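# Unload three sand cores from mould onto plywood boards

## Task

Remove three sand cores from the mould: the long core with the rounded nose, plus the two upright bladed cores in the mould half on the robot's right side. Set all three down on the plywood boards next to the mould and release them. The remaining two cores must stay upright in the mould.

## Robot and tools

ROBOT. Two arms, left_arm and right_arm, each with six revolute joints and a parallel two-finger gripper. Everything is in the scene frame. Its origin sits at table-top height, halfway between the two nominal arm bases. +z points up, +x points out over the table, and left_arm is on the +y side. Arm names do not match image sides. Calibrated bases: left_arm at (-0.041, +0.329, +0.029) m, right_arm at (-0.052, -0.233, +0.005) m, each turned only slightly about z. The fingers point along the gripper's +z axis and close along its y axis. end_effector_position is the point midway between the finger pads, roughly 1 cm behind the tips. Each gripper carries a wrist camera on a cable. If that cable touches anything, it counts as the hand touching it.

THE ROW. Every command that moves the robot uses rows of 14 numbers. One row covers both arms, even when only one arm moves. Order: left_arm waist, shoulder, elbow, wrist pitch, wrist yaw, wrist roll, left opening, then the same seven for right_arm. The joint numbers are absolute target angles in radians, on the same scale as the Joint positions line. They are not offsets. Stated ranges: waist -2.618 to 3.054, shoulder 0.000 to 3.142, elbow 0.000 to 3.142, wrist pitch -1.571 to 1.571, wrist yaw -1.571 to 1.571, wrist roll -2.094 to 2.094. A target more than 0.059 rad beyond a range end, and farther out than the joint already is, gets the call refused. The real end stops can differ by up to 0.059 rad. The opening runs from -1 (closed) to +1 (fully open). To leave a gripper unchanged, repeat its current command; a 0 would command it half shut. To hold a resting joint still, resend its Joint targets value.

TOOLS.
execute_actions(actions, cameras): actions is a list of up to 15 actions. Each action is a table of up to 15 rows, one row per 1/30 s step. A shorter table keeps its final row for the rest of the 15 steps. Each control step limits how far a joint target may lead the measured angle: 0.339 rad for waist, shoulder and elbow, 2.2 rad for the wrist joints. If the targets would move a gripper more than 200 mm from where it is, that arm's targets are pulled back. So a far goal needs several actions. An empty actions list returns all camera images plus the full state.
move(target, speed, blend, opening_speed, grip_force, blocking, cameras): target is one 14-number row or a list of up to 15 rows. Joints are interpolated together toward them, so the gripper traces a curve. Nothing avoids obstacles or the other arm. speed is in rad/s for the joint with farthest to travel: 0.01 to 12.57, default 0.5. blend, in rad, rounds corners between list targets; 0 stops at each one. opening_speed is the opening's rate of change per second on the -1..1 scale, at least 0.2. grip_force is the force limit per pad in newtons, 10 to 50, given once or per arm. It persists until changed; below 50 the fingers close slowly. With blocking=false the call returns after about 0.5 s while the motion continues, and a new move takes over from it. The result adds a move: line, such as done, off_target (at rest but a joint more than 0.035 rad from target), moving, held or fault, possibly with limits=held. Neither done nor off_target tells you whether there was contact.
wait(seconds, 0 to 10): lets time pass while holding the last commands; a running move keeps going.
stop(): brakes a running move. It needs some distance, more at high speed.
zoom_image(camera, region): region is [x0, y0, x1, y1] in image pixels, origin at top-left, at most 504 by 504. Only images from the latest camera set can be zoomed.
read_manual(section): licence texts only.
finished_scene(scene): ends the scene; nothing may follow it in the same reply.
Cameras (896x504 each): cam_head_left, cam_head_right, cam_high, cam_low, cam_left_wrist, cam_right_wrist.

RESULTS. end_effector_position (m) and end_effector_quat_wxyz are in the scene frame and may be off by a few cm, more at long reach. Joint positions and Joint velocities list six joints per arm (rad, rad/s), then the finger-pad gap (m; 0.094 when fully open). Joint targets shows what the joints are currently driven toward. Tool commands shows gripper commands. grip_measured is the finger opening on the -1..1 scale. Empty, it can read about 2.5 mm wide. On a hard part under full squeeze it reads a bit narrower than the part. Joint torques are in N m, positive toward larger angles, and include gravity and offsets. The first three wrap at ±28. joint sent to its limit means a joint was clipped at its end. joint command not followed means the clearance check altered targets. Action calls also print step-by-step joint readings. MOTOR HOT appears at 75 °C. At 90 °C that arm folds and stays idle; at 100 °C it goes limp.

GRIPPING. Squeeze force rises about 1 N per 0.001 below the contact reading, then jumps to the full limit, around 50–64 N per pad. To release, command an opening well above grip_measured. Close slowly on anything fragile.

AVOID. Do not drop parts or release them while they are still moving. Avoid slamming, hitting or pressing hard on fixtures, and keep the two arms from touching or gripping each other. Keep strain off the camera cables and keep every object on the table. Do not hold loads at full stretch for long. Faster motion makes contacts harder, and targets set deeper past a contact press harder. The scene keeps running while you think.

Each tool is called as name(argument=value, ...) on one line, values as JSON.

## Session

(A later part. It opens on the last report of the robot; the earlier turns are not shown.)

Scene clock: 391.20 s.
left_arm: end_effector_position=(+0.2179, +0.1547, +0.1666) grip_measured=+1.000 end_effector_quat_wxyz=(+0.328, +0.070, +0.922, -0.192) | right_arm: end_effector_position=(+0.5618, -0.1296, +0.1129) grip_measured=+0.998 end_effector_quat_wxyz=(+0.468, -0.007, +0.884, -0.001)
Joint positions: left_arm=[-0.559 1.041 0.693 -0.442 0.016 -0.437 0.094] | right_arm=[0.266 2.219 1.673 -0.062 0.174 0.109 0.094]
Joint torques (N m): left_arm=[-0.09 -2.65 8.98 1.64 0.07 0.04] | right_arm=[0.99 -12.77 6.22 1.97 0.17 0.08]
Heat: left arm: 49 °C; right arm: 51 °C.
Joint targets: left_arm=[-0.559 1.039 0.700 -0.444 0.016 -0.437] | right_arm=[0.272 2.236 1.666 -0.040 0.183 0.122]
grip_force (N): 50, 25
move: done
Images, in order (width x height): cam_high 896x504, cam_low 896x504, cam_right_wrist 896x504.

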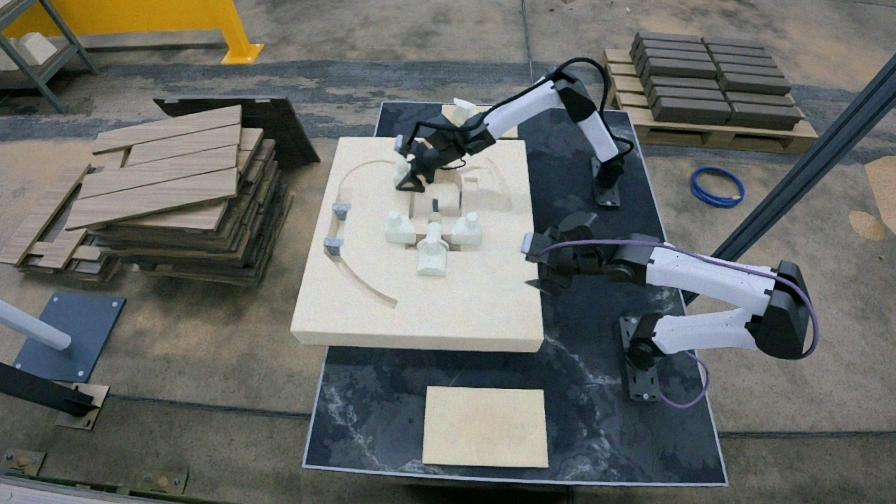

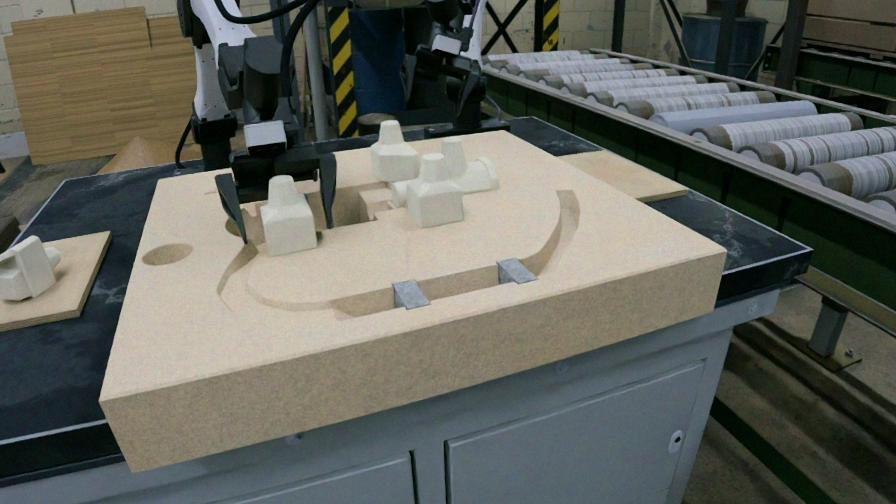

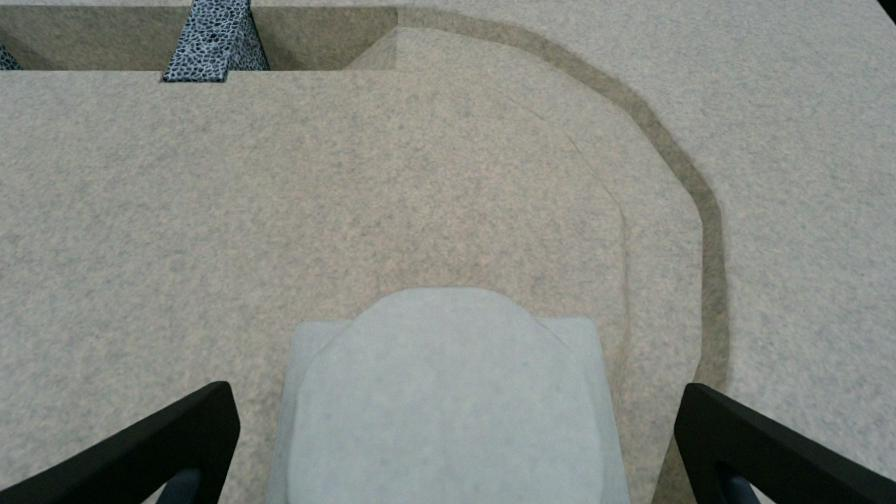

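move(target=[-0.559,1.039,0.700,-0.444,0.016,-0.437,1,0.272,2.236,1.666,-0.04,0.183,0.1215,-0.3], speed=0.2, grip_force=[50,30], opening_speed=0.6, cameras=["cam_right_wrist"])

move(target=[[-0.559,1.039,0.700,-0.444,0.016,-0.437,1,0.269,2.182,1.811,-0.219,0.183,0.1215,-0.3],[-0.559,1.039,0.700,-0.444,0.016,-0.437,1,0.264,2.162,1.993,-0.442,0.1765,0.1225,-0.3],[-0.559,1.039,0.700,-0.444,0.016,-0.437,1,0.264,2.150,2.053,-0.512,0.1765,0.1225,-0.3]], speed=0.3, blend=[0.03,0.03,0], cameras=["all"])

Scene clock: 400.97 s.
left_arm: end_effector_position=(+0.2179, +0.1547, +0.1666) grip_measured=+1.000 end_effector_quat_wxyz=(+0.328, +0.070, +0.922, -0.192) | right_arm: end_effector_position=(+0.5619, -0.1297, +0.1132) grip_measured=+0.167 end_effector_quat_wxyz=(+0.468, -0.007, +0.883, -0.003)
Joint positions: left_arm=[-0.559 1.041 0.693 -0.442 0.016 -0.437 0.094] | right_arm=[0.267 2.219 1.673 -0.061 0.177 0.109 0.055]
Joint torques (N m): left_arm=[-0.13 -2.71 9.03 1.64 0.06 0.05] | right_arm=[0.98 -12.7 6.28 1.9 0.08 0.06]
Heat: left arm: 49 °C; right arm: 52 °C.
Joint targets: left_arm=[-0.559 1.039 0.700 -0.444 0.016 -0.437] | right_arm=[0.272 2.236 1.666 -0.040 0.183 0.122]
grip_force (N): 50, 30
move: done
Images, in order (width x height): cam_right_wrist 896x504.

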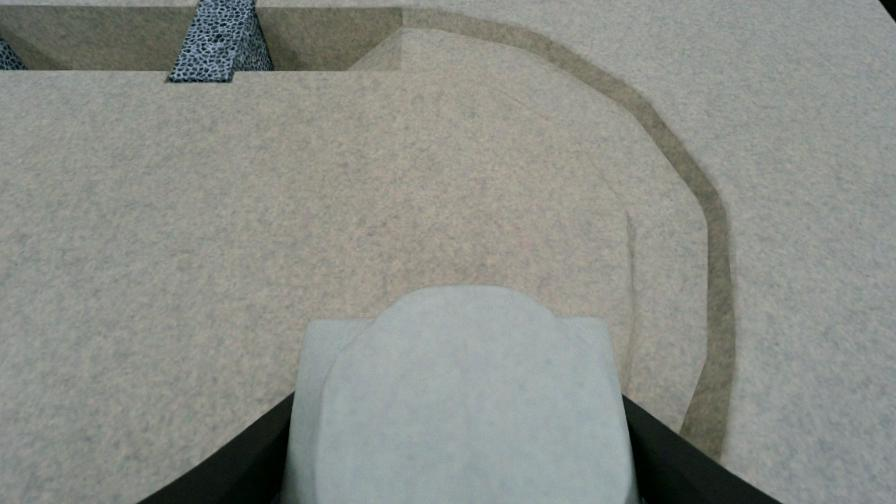

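Scene clock: 403.20 s.
left_arm: end_effector_position=(+0.2179, +0.1547, +0.1666) grip_measured=+1.000 end_effector_quat_wxyz=(+0.328, +0.070, +0.922, -0.192) | right_arm: end_effector_position=(+0.5481, -0.1327, +0.1650) grip_measured=+0.165 end_effector_quat_wxyz=(+0.395, -0.015, +0.918, -0.018)
Joint positions: left_arm=[-0.559 1.041 0.693 -0.442 0.016 -0.437 0.094] | right_arm=[0.267 2.219 2.007 -0.56 0.177 0.109 0.055]
Joint torques (N m): left_arm=[-0.13 -2.69 9.03 1.64 0.07 0.04] | right_arm=[-0.05 -21.33 10.18 2.02 0.08 0.08]
Motor temperatures (°C): left_arm=[23 33 49 38 22 22 25] | right_arm=[25 54 43 46 21 24 22]
Heat: left arm: 49 °C; right arm: 54 °C.
Joint targets: left_arm=[-0.559 1.039 0.700 -0.444 0.016 -0.437] | right_arm=[0.264 2.150 2.053 -0.512 0.177 0.122]
grip_force (N): 50, 30
move: off_target (right_arm); right_arm: the shoulder is farthest, 0.069 rad from its target

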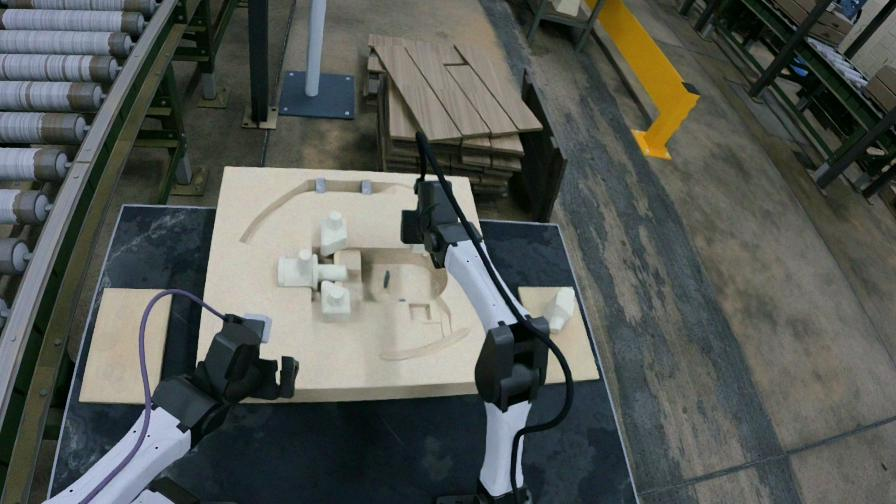

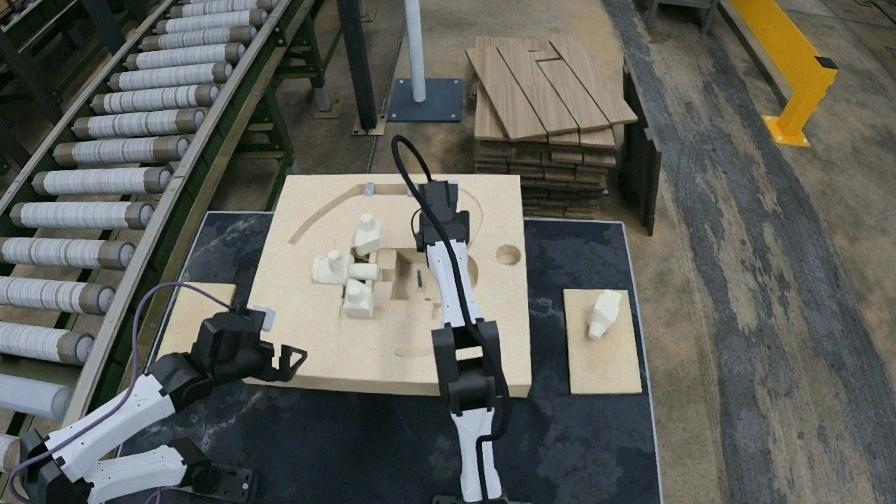

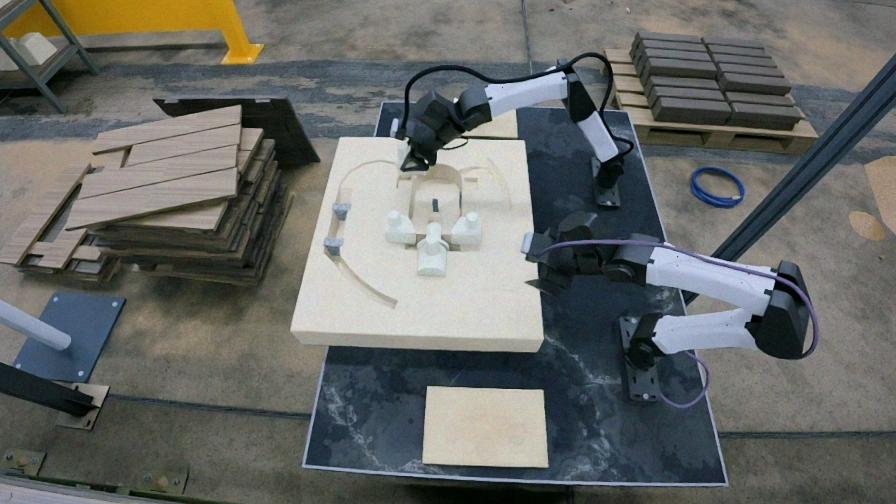

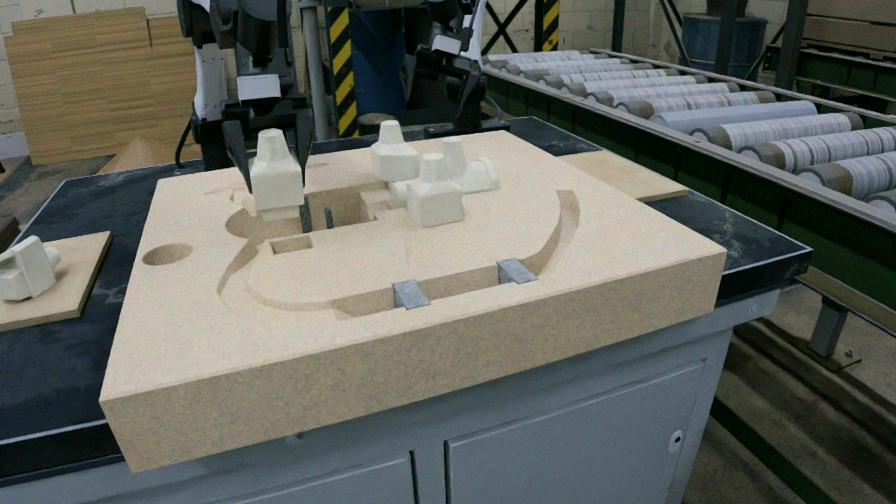

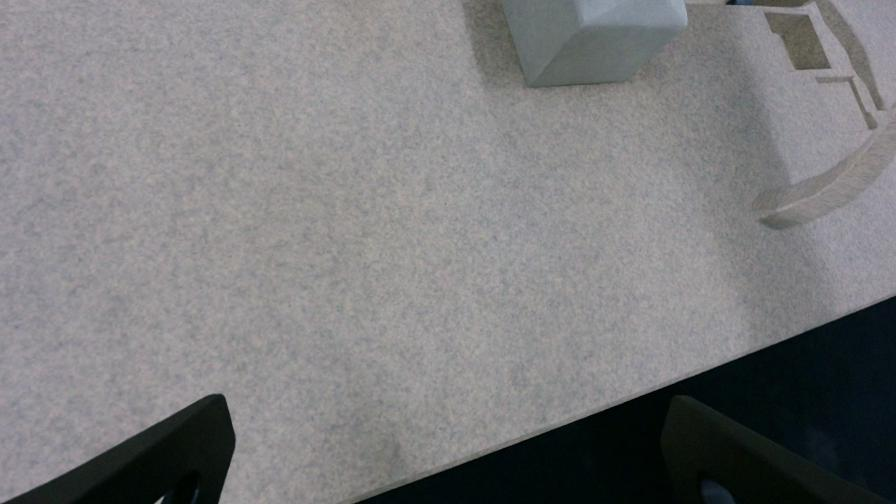

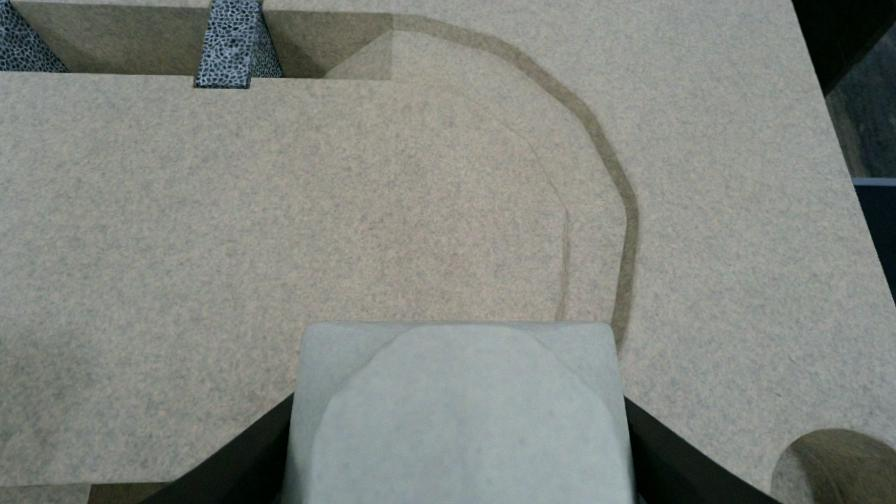

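move(target=[[-0.559,1.039,0.700,-0.444,0.016,-0.437,1,0.264,2.05,2.03,-0.6,0.1765,0.1225,-0.3],[-0.559,1.039,0.700,-0.444,0.016,-0.437,1,-0.1,1.91,2.05,-1.1,0.0,0.3,-0.3],[-0.559,1.039,0.700,-0.444,0.016,-0.437,1,-0.612,1.92,2.05,-1.4,0,0.9,-0.3],[-0.559,1.039,0.700,-0.444,0.016,-0.437,1,-0.612,2.12,2.02,-1.43,0,0.908,-0.3]], speed=0.5, blend=[0.1,0.1,0.05,0], cameras=["cam_right_wrist","cam_head_right","cam_high","cam_low"])

zoom_image(camera="cam_high", region=[430, 40, 570, 150])

zoom_image(camera="cam_low", region=[0, 60, 180, 340])

Scene clock: 427.17 s.
left_arm: end_effector_position=(+0.2179, +0.1547, +0.1666) grip_measured=+1.000 end_effector_quat_wxyz=(+0.328, +0.070, +0.922, -0.192) | right_arm: end_effector_position=(+0.2763, -0.4932, +0.1219) grip_measured=+0.165 end_effector_quat_wxyz=(+0.013, +0.703, +0.711, -0.004)
Joint positions: left_arm=[-0.559 1.041 0.693 -0.442 0.016 -0.437 0.094] | right_arm=[-0.616 2.136 2.009 -1.418 0.011 0.894 0.055]
Joint torques (N m): left_arm=[-0.13 -2.67 9.07 1.65 0.08 0.03] | right_arm=[0.72 -13.86 6.67 0.28 -0.06 0.1]
Motor temperatures (°C): left_arm=[23 32 49 38 22 22 25] | right_arm=[25 68 44 48 21 24 22]
Heat: left arm: 49 °C; right arm: 68 °C.
Joint targets: left_arm=[-0.559 1.039 0.700 -0.444 0.016 -0.437] | right_arm=[-0.612 2.120 2.020 -1.430 0.000 0.908]
grip_force (N): 50, 30
move: done; blend cut to 0.05 rad at target 1
Images, in order (width x height): cam_head_right 896x504, cam_high 896x504, cam_low 896x504, cam_right_wrist 896x504.

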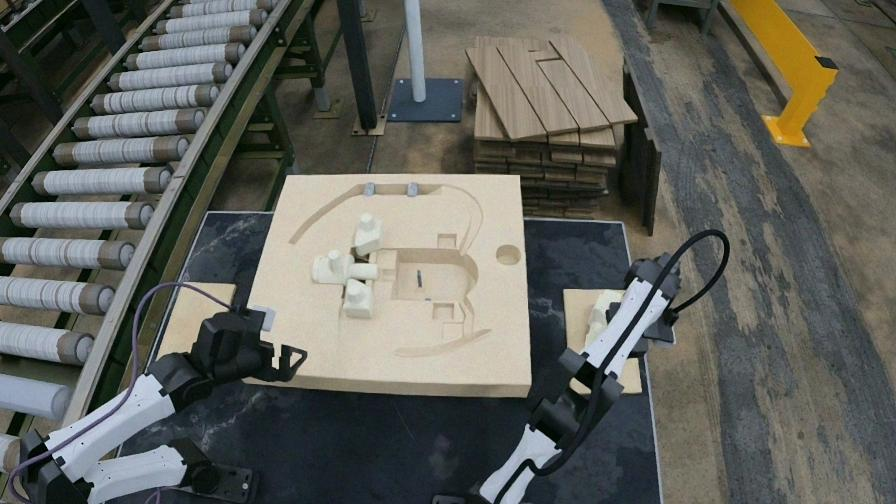

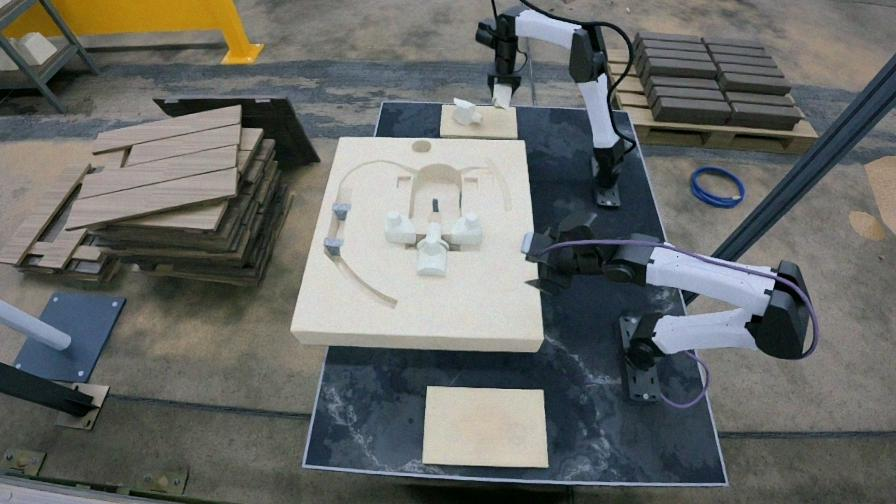

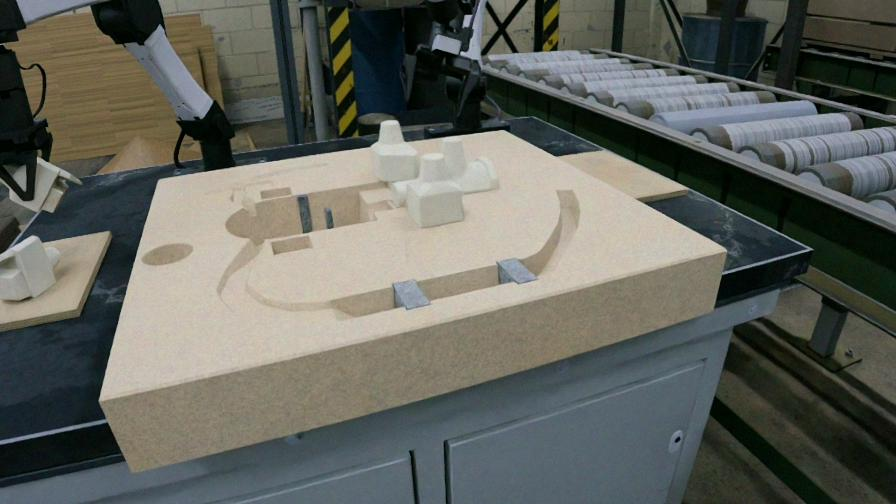

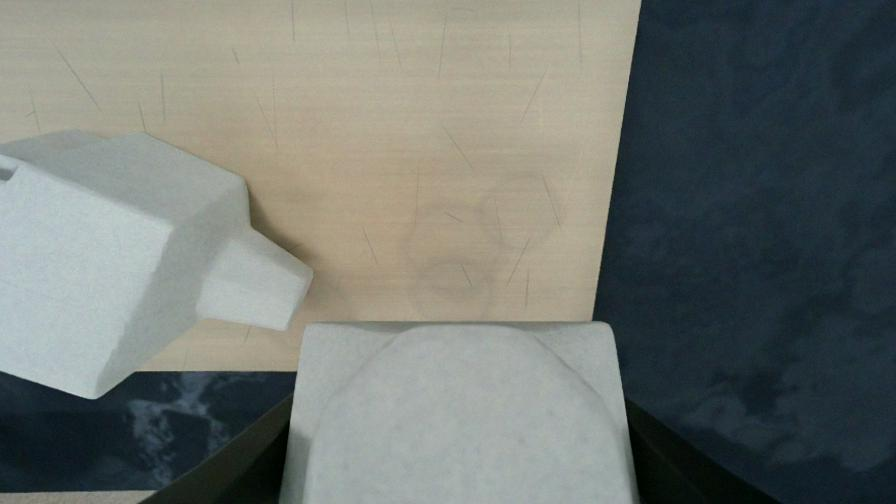

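Scaled by 3.600 from the camera's 896x504 image, which has a finer 1280x720 frame.

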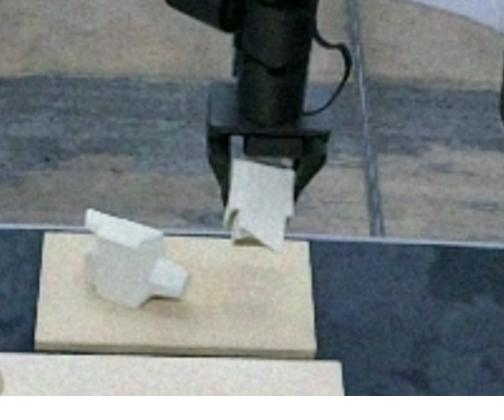

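Scaled by 1.800 from the camera's 896x504 image, which has a finer 1280x720 frame.

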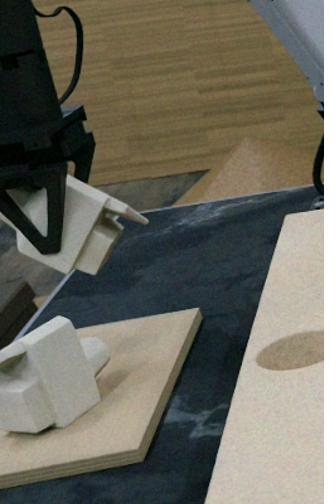

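move(target=[[-0.559,1.039,0.700,-0.444,0.016,-0.437,1,-0.612,2.13,1.784,-1.22,0,0.908,-0.3],[-0.559,1.039,0.700,-0.444,0.016,-0.437,1,-0.647,2.215,1.793,-1.16,0,0.873,-0.3]], speed=[0.4,0.12], grip_force=[50,14], cameras=["cam_right_wrist","cam_high","cam_low"])

zoom_image(camera="cam_high", region=[430, 40, 570, 150])

zoom_image(camera="cam_low", region=[0, 60, 180, 340])

Scene clock: 434.50 s.
left_arm: end_effector_position=(+0.2179, +0.1547, +0.1666) grip_measured=+1.000 end_effector_quat_wxyz=(+0.328, +0.070, +0.922, -0.192) | right_arm: end_effector_position=(+0.2676, -0.4950, +0.0455) grip_measured=+0.168 end_effector_quat_wxyz=(-0.017, +0.708, +0.706, +0.003)
Joint positions: left_arm=[-0.559 1.041 0.693 -0.442 0.016 -0.437 0.094] | right_arm=[-0.641 2.184 1.78 -1.2 -0.009 0.883 0.055]
Joint torques (N m): left_arm=[-0.18 -2.69 9.09 1.65 0.07 0.03] | right_arm=[-0.34 -9.62 6.57 0.56 0.14 -0.22]
Motor temperatures (°C): left_arm=[23 32 49 38 22 22 25] | right_arm=[25 66 44 44 21 24 22]
Heat: left arm: 49 °C; right arm: 66 °C.
Joint targets: left_arm=[-0.559 1.039 0.700 -0.444 0.016 -0.437] | right_arm=[-0.647 2.215 1.793 -1.160 0.000 0.873]
grip_force (N): 50, 14
move: off_target (right_arm); right_arm: the wrist pitch is farthest, 0.040 rad from its target
Images, in order (width x height): cam_high 896x504, cam_low 896x504, cam_right_wrist 896x504.

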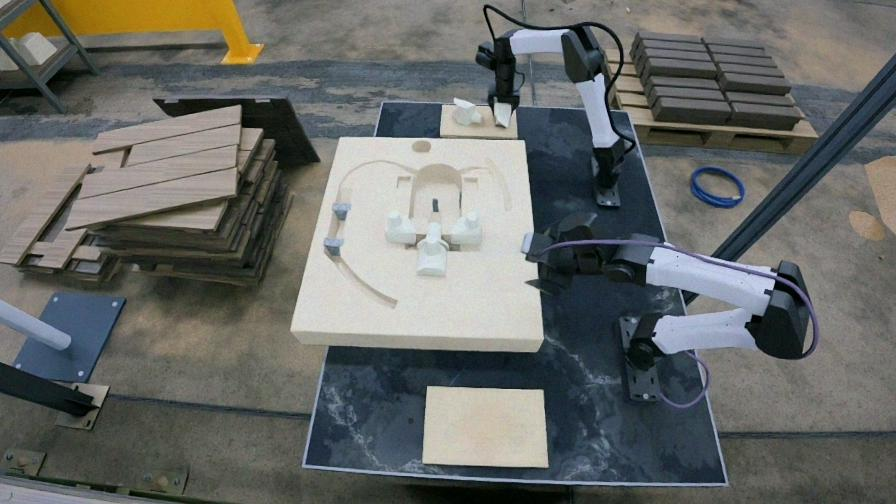

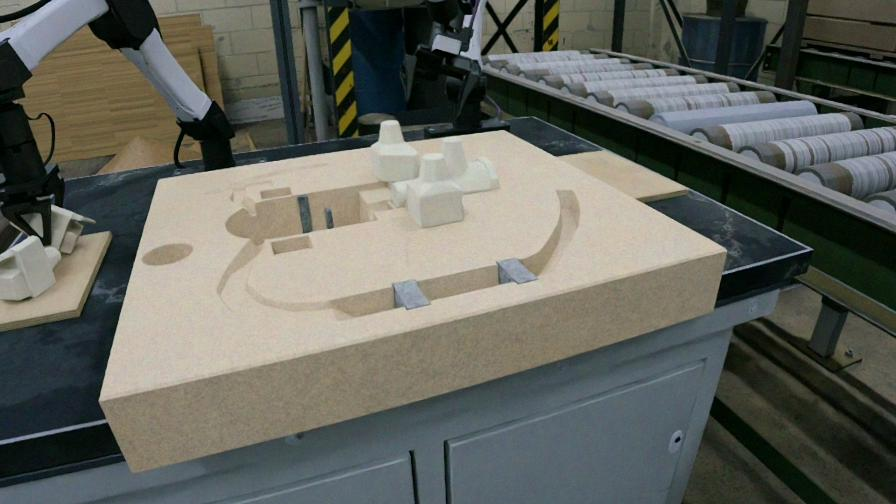

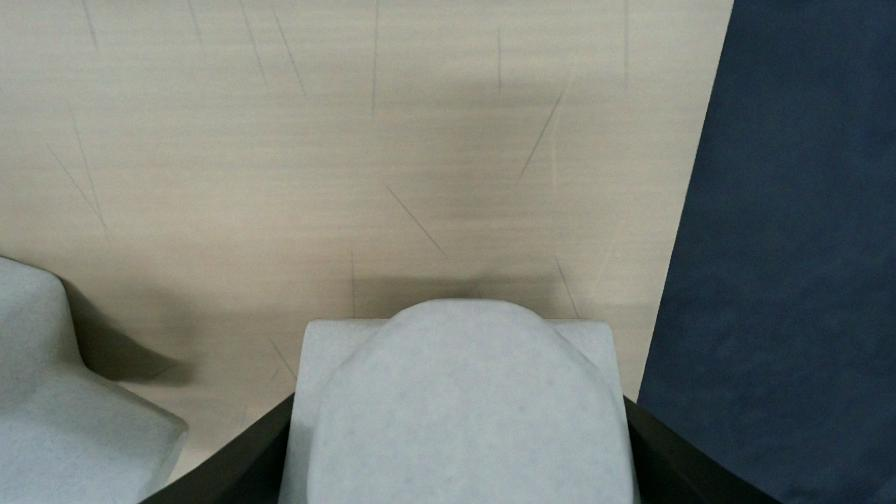

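Scaled by 3.600 from the camera's 896x504 image, which has a finer 1280x720 frame.

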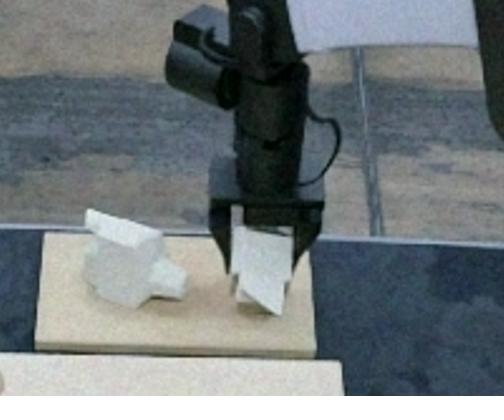

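Scaled by 1.800 from the camera's 896x504 image, which has a finer 1280x720 frame.

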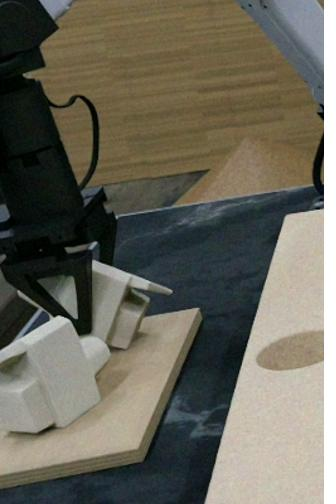

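move(target=[-0.559,1.039,0.700,-0.444,0.016,-0.437,1,-0.655,2.265,1.805,-1.130,0,0.870,-0.3], speed=0.1, grip_force=[50,11], cameras=["cam_right_wrist","cam_high","cam_low"])

zoom_image(camera="cam_high", region=[430, 40, 570, 150])

zoom_image(camera="cam_low", region=[0, 60, 180, 340])

Scene clock: 440.53 s.
left_arm: end_effector_position=(+0.2179, +0.1547, +0.1666) grip_measured=+1.000 end_effector_quat_wxyz=(+0.328, +0.070, +0.922, -0.192) | right_arm: end_effector_position=(+0.2681, -0.5036, +0.0353) grip_measured=+0.169 end_effector_quat_wxyz=(-0.019, +0.711, +0.703, +0.003)
Joint positions: left_arm=[-0.559 1.041 0.693 -0.442 0.016 -0.437 0.094] | right_arm=[-0.656 2.22 1.797 -1.185 -0.009 0.876 0.055]
Joint torques (N m): left_arm=[-0.1 -2.66 8.96 1.65 0.08 0.04] | right_arm=[0.32 -8.42 6.11 0.75 0.12 -0.14]
Motor temperatures (°C): left_arm=[23 32 49 38 22 22 25] | right_arm=[25 63 44 43 21 24 22]
Heat: left arm: 49 °C; right arm: 63 °C.
Joint targets: left_arm=[-0.559 1.039 0.700 -0.444 0.016 -0.437] | right_arm=[-0.655 2.265 1.805 -1.130 0.000 0.870]
grip_force (N): 50, 11
move: off_target (right_arm); right_arm: the wrist pitch is farthest, 0.055 rad from its target
Images, in order (width x height): cam_high 896x504, cam_low 896x504, cam_right_wrist 896x504.

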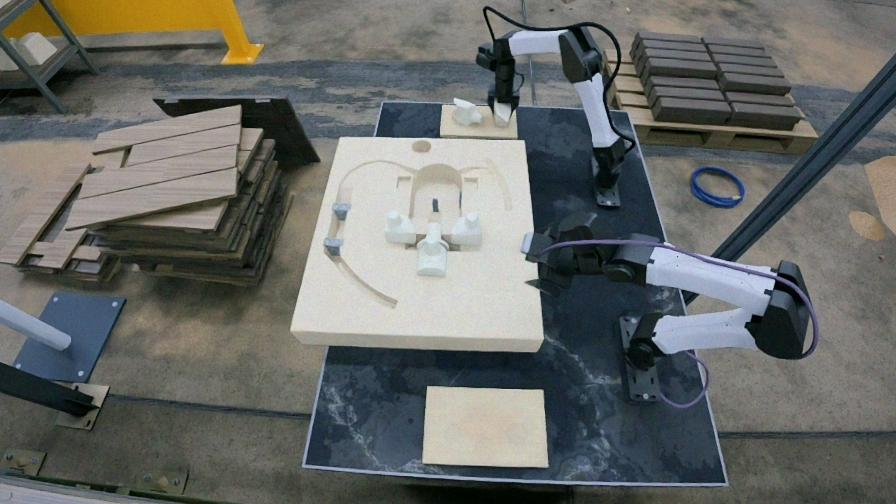

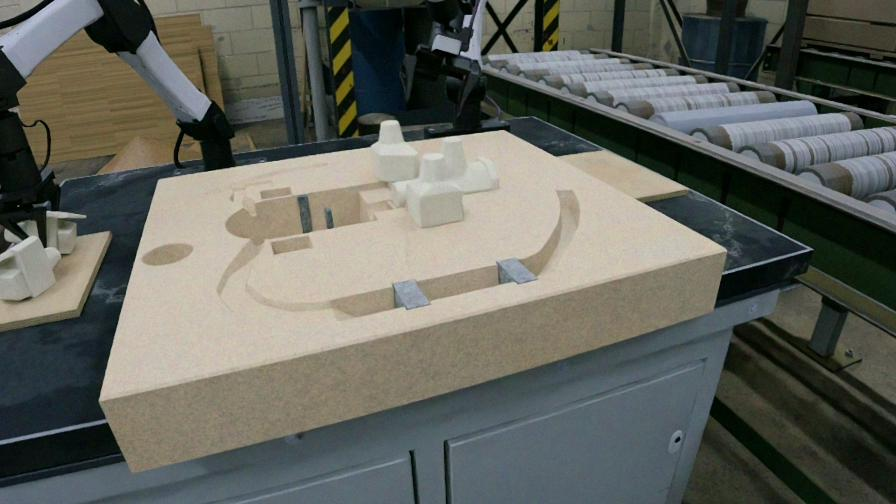

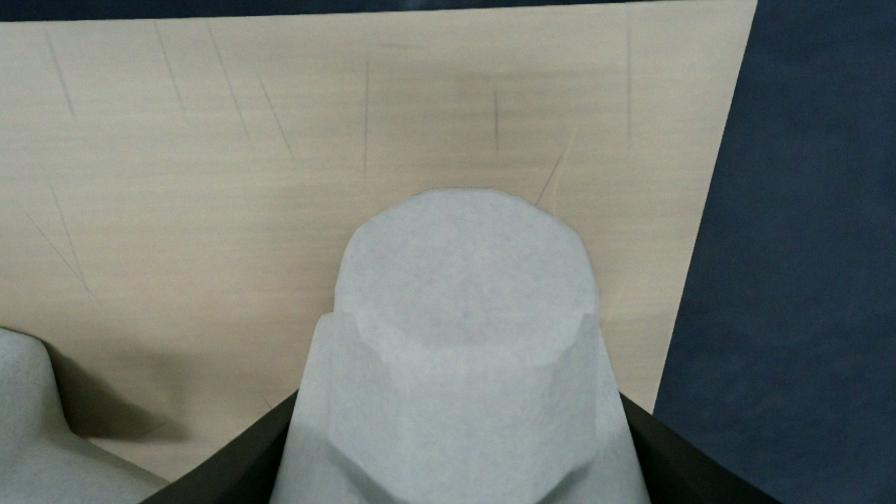

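Scaled by 3.600 from the camera's 896x504 image, which has a finer 1280x720 frame.

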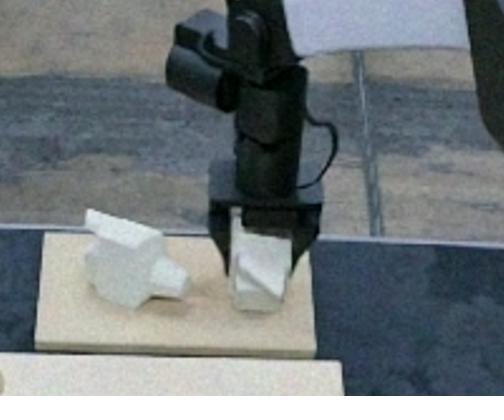

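Scaled by 1.800 from the camera's 896x504 image, which has a finer 1280x720 frame.

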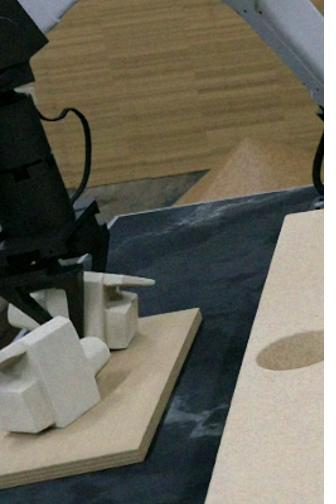

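move(target=[[-0.559,1.039,0.700,-0.444,0.016,-0.437,1,-0.655,2.255,1.805,-1.130,0,0.870,0.5],[-0.559,1.039,0.700,-0.444,0.016,-0.437,1,-0.655,2.14,1.95,-1.38,0,0.87,0.5],[-0.559,1.039,0.700,-0.444,0.016,-0.437,1,-0.655,2.02,1.95,-1.38,0,0.87,1]], speed=[0.1,0.25,0.5], opening_speed=0.6, blend=[0,0.03,0], cameras=["cam_right_wrist","cam_high","cam_low","cam_head_right"])

Scene clock: 449.37 s.
left_arm: end_effector_position=(+0.2179, +0.1547, +0.1666) grip_measured=+1.000 end_effector_quat_wxyz=(+0.328, +0.070, +0.922, -0.192) | right_arm: end_effector_position=(+0.2641, -0.5008, +0.1429) grip_measured=+0.998 end_effector_quat_wxyz=(+0.051, +0.710, +0.702, +0.008)
Joint positions: left_arm=[-0.559 1.041 0.693 -0.442 0.016 -0.437 0.094] | right_arm=[-0.656 2.037 1.937 -1.368 -0.006 0.876 0.094]
Joint torques (N m): left_arm=[-0.13 -2.66 9.03 1.63 0.07 0.04] | right_arm=[0.35 -13.37 6.79 0.4 0.11 -0.15]
Motor temperatures (°C): left_arm=[23 32 49 38 22 22 25] | right_arm=[25 60 44 41 21 24 22]
Heat: left arm: 49 °C; right arm: 60 °C.
Joint targets: left_arm=[-0.559 1.039 0.700 -0.444 0.016 -0.437] | right_arm=[-0.655 2.020 1.950 -1.380 0.000 0.870]
grip_force (N): 50, 11
move: done
Images, in order (width x height): cam_head_right 896x504, cam_high 896x504, cam_low 896x504, cam_right_wrist 896x504.

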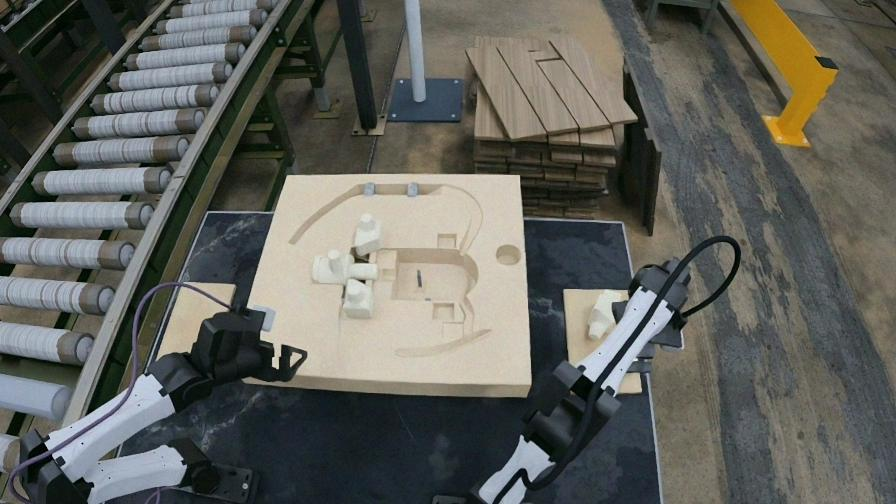

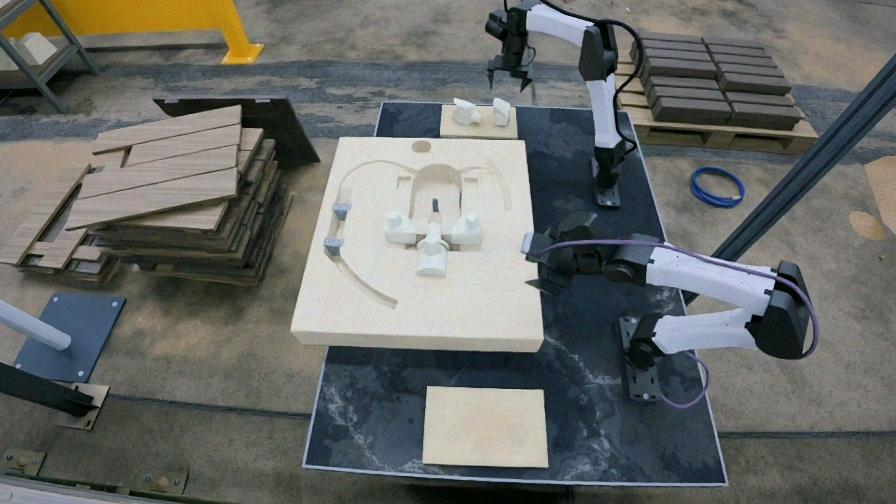

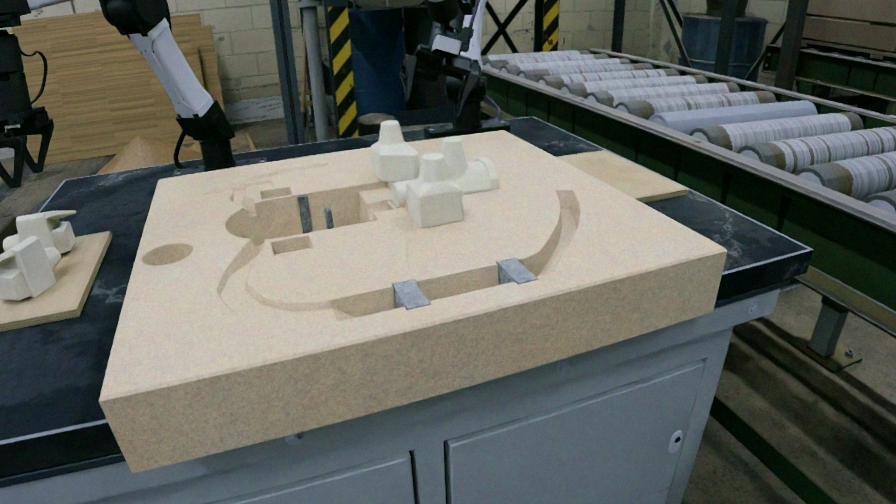

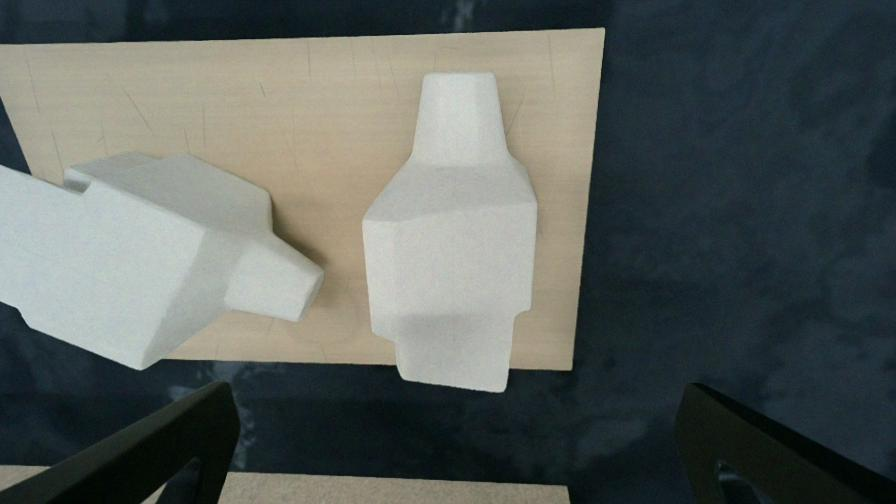

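move(target=[[-0.45,1.3,1.7,-1.0,0,0,1,-0.5,1.2,1.0,-0.6,0,0,1],[-0.418,2.205,2.286,-1.215,0,0,1,-0.5,1.03,0.87,-0.49,0,0,1]], speed=0.8, blend=[0.2,0], cameras=["cam_left_wrist","cam_high","cam_low"])

Scene clock: 465.47 s.
left_arm: end_effector_position=(+0.4258, +0.1024, +0.2016) grip_measured=+1.000 end_effector_quat_wxyz=(+0.201, +0.212, +0.955, -0.055) | right_arm: end_effector_position=(+0.2314, -0.4076, +0.2112) grip_measured=+0.998 end_effector_quat_wxyz=(+0.418, +0.251, +0.866, -0.113)
Joint positions: left_arm=[-0.423 2.203 2.257 -1.204 0.016 -0.013 0.094] | right_arm=[-0.506 1.043 0.88 -0.511 -0.006 0.012 0.094]
Joint torques (N m): left_arm=[0.4 -10.78 10.26 1.03 -0.08 0.15] | right_arm=[0.83 -4.3 6.16 1.89 0.05 -0.18]
Motor temperatures (°C): left_arm=[23 33 49 38 22 22 25] | right_arm=[25 56 43 40 21 24 22]
Heat: left arm: 49 °C; right arm: 56 °C.
Joint targets: left_arm=[-0.418 2.205 2.286 -1.215 0.000 0.000] | right_arm=[-0.500 1.030 0.870 -0.490 0.000 0.000]
grip_force (N): 50, 11
move: done
Images, in order (width x height): cam_high 896x504, cam_low 896x504, cam_left_wrist 896x504.

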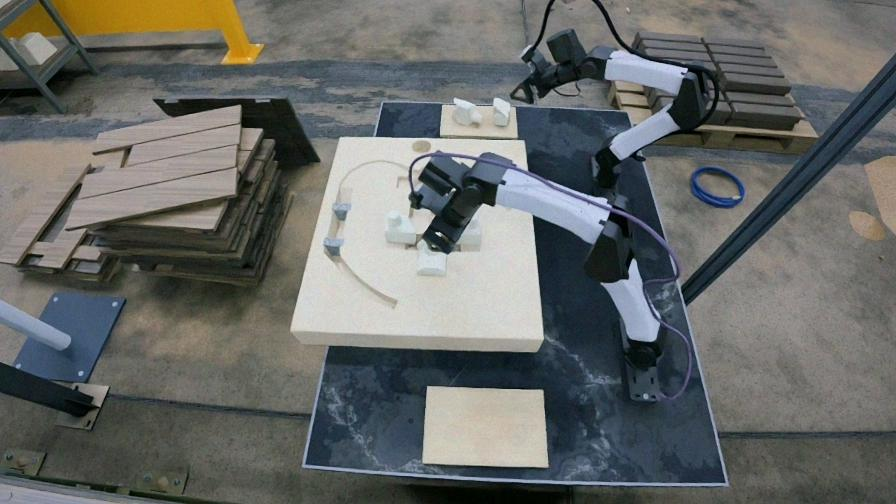

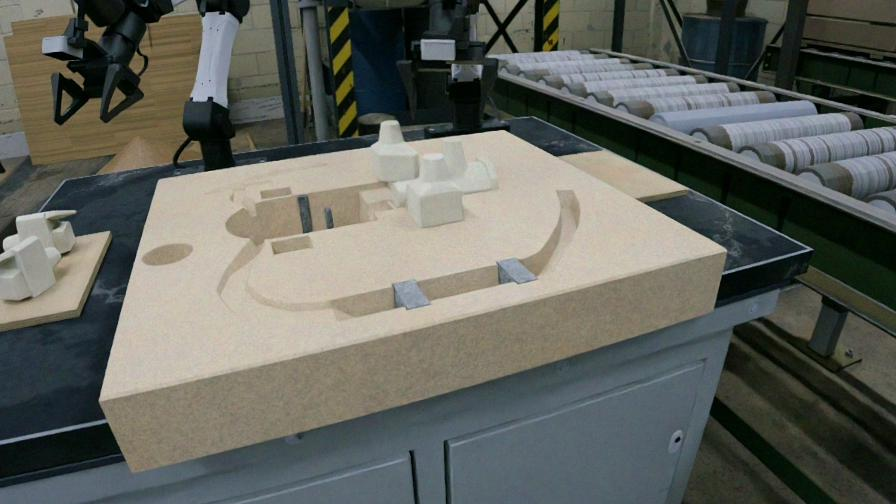

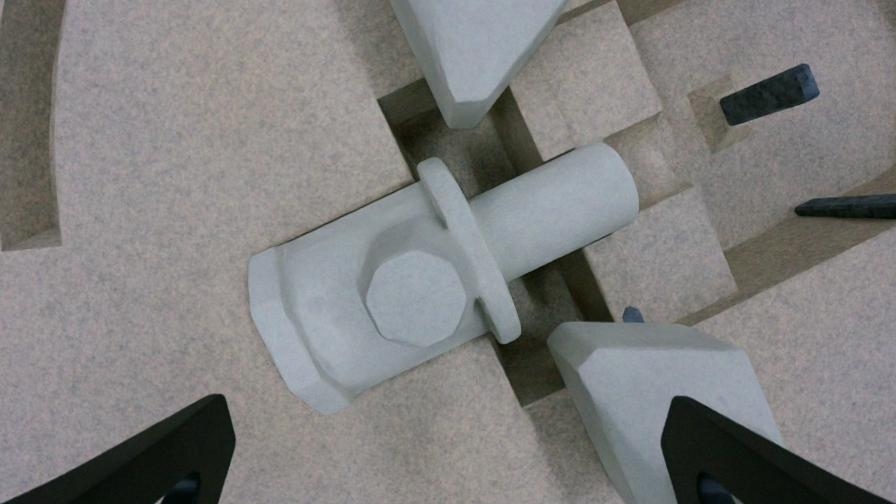

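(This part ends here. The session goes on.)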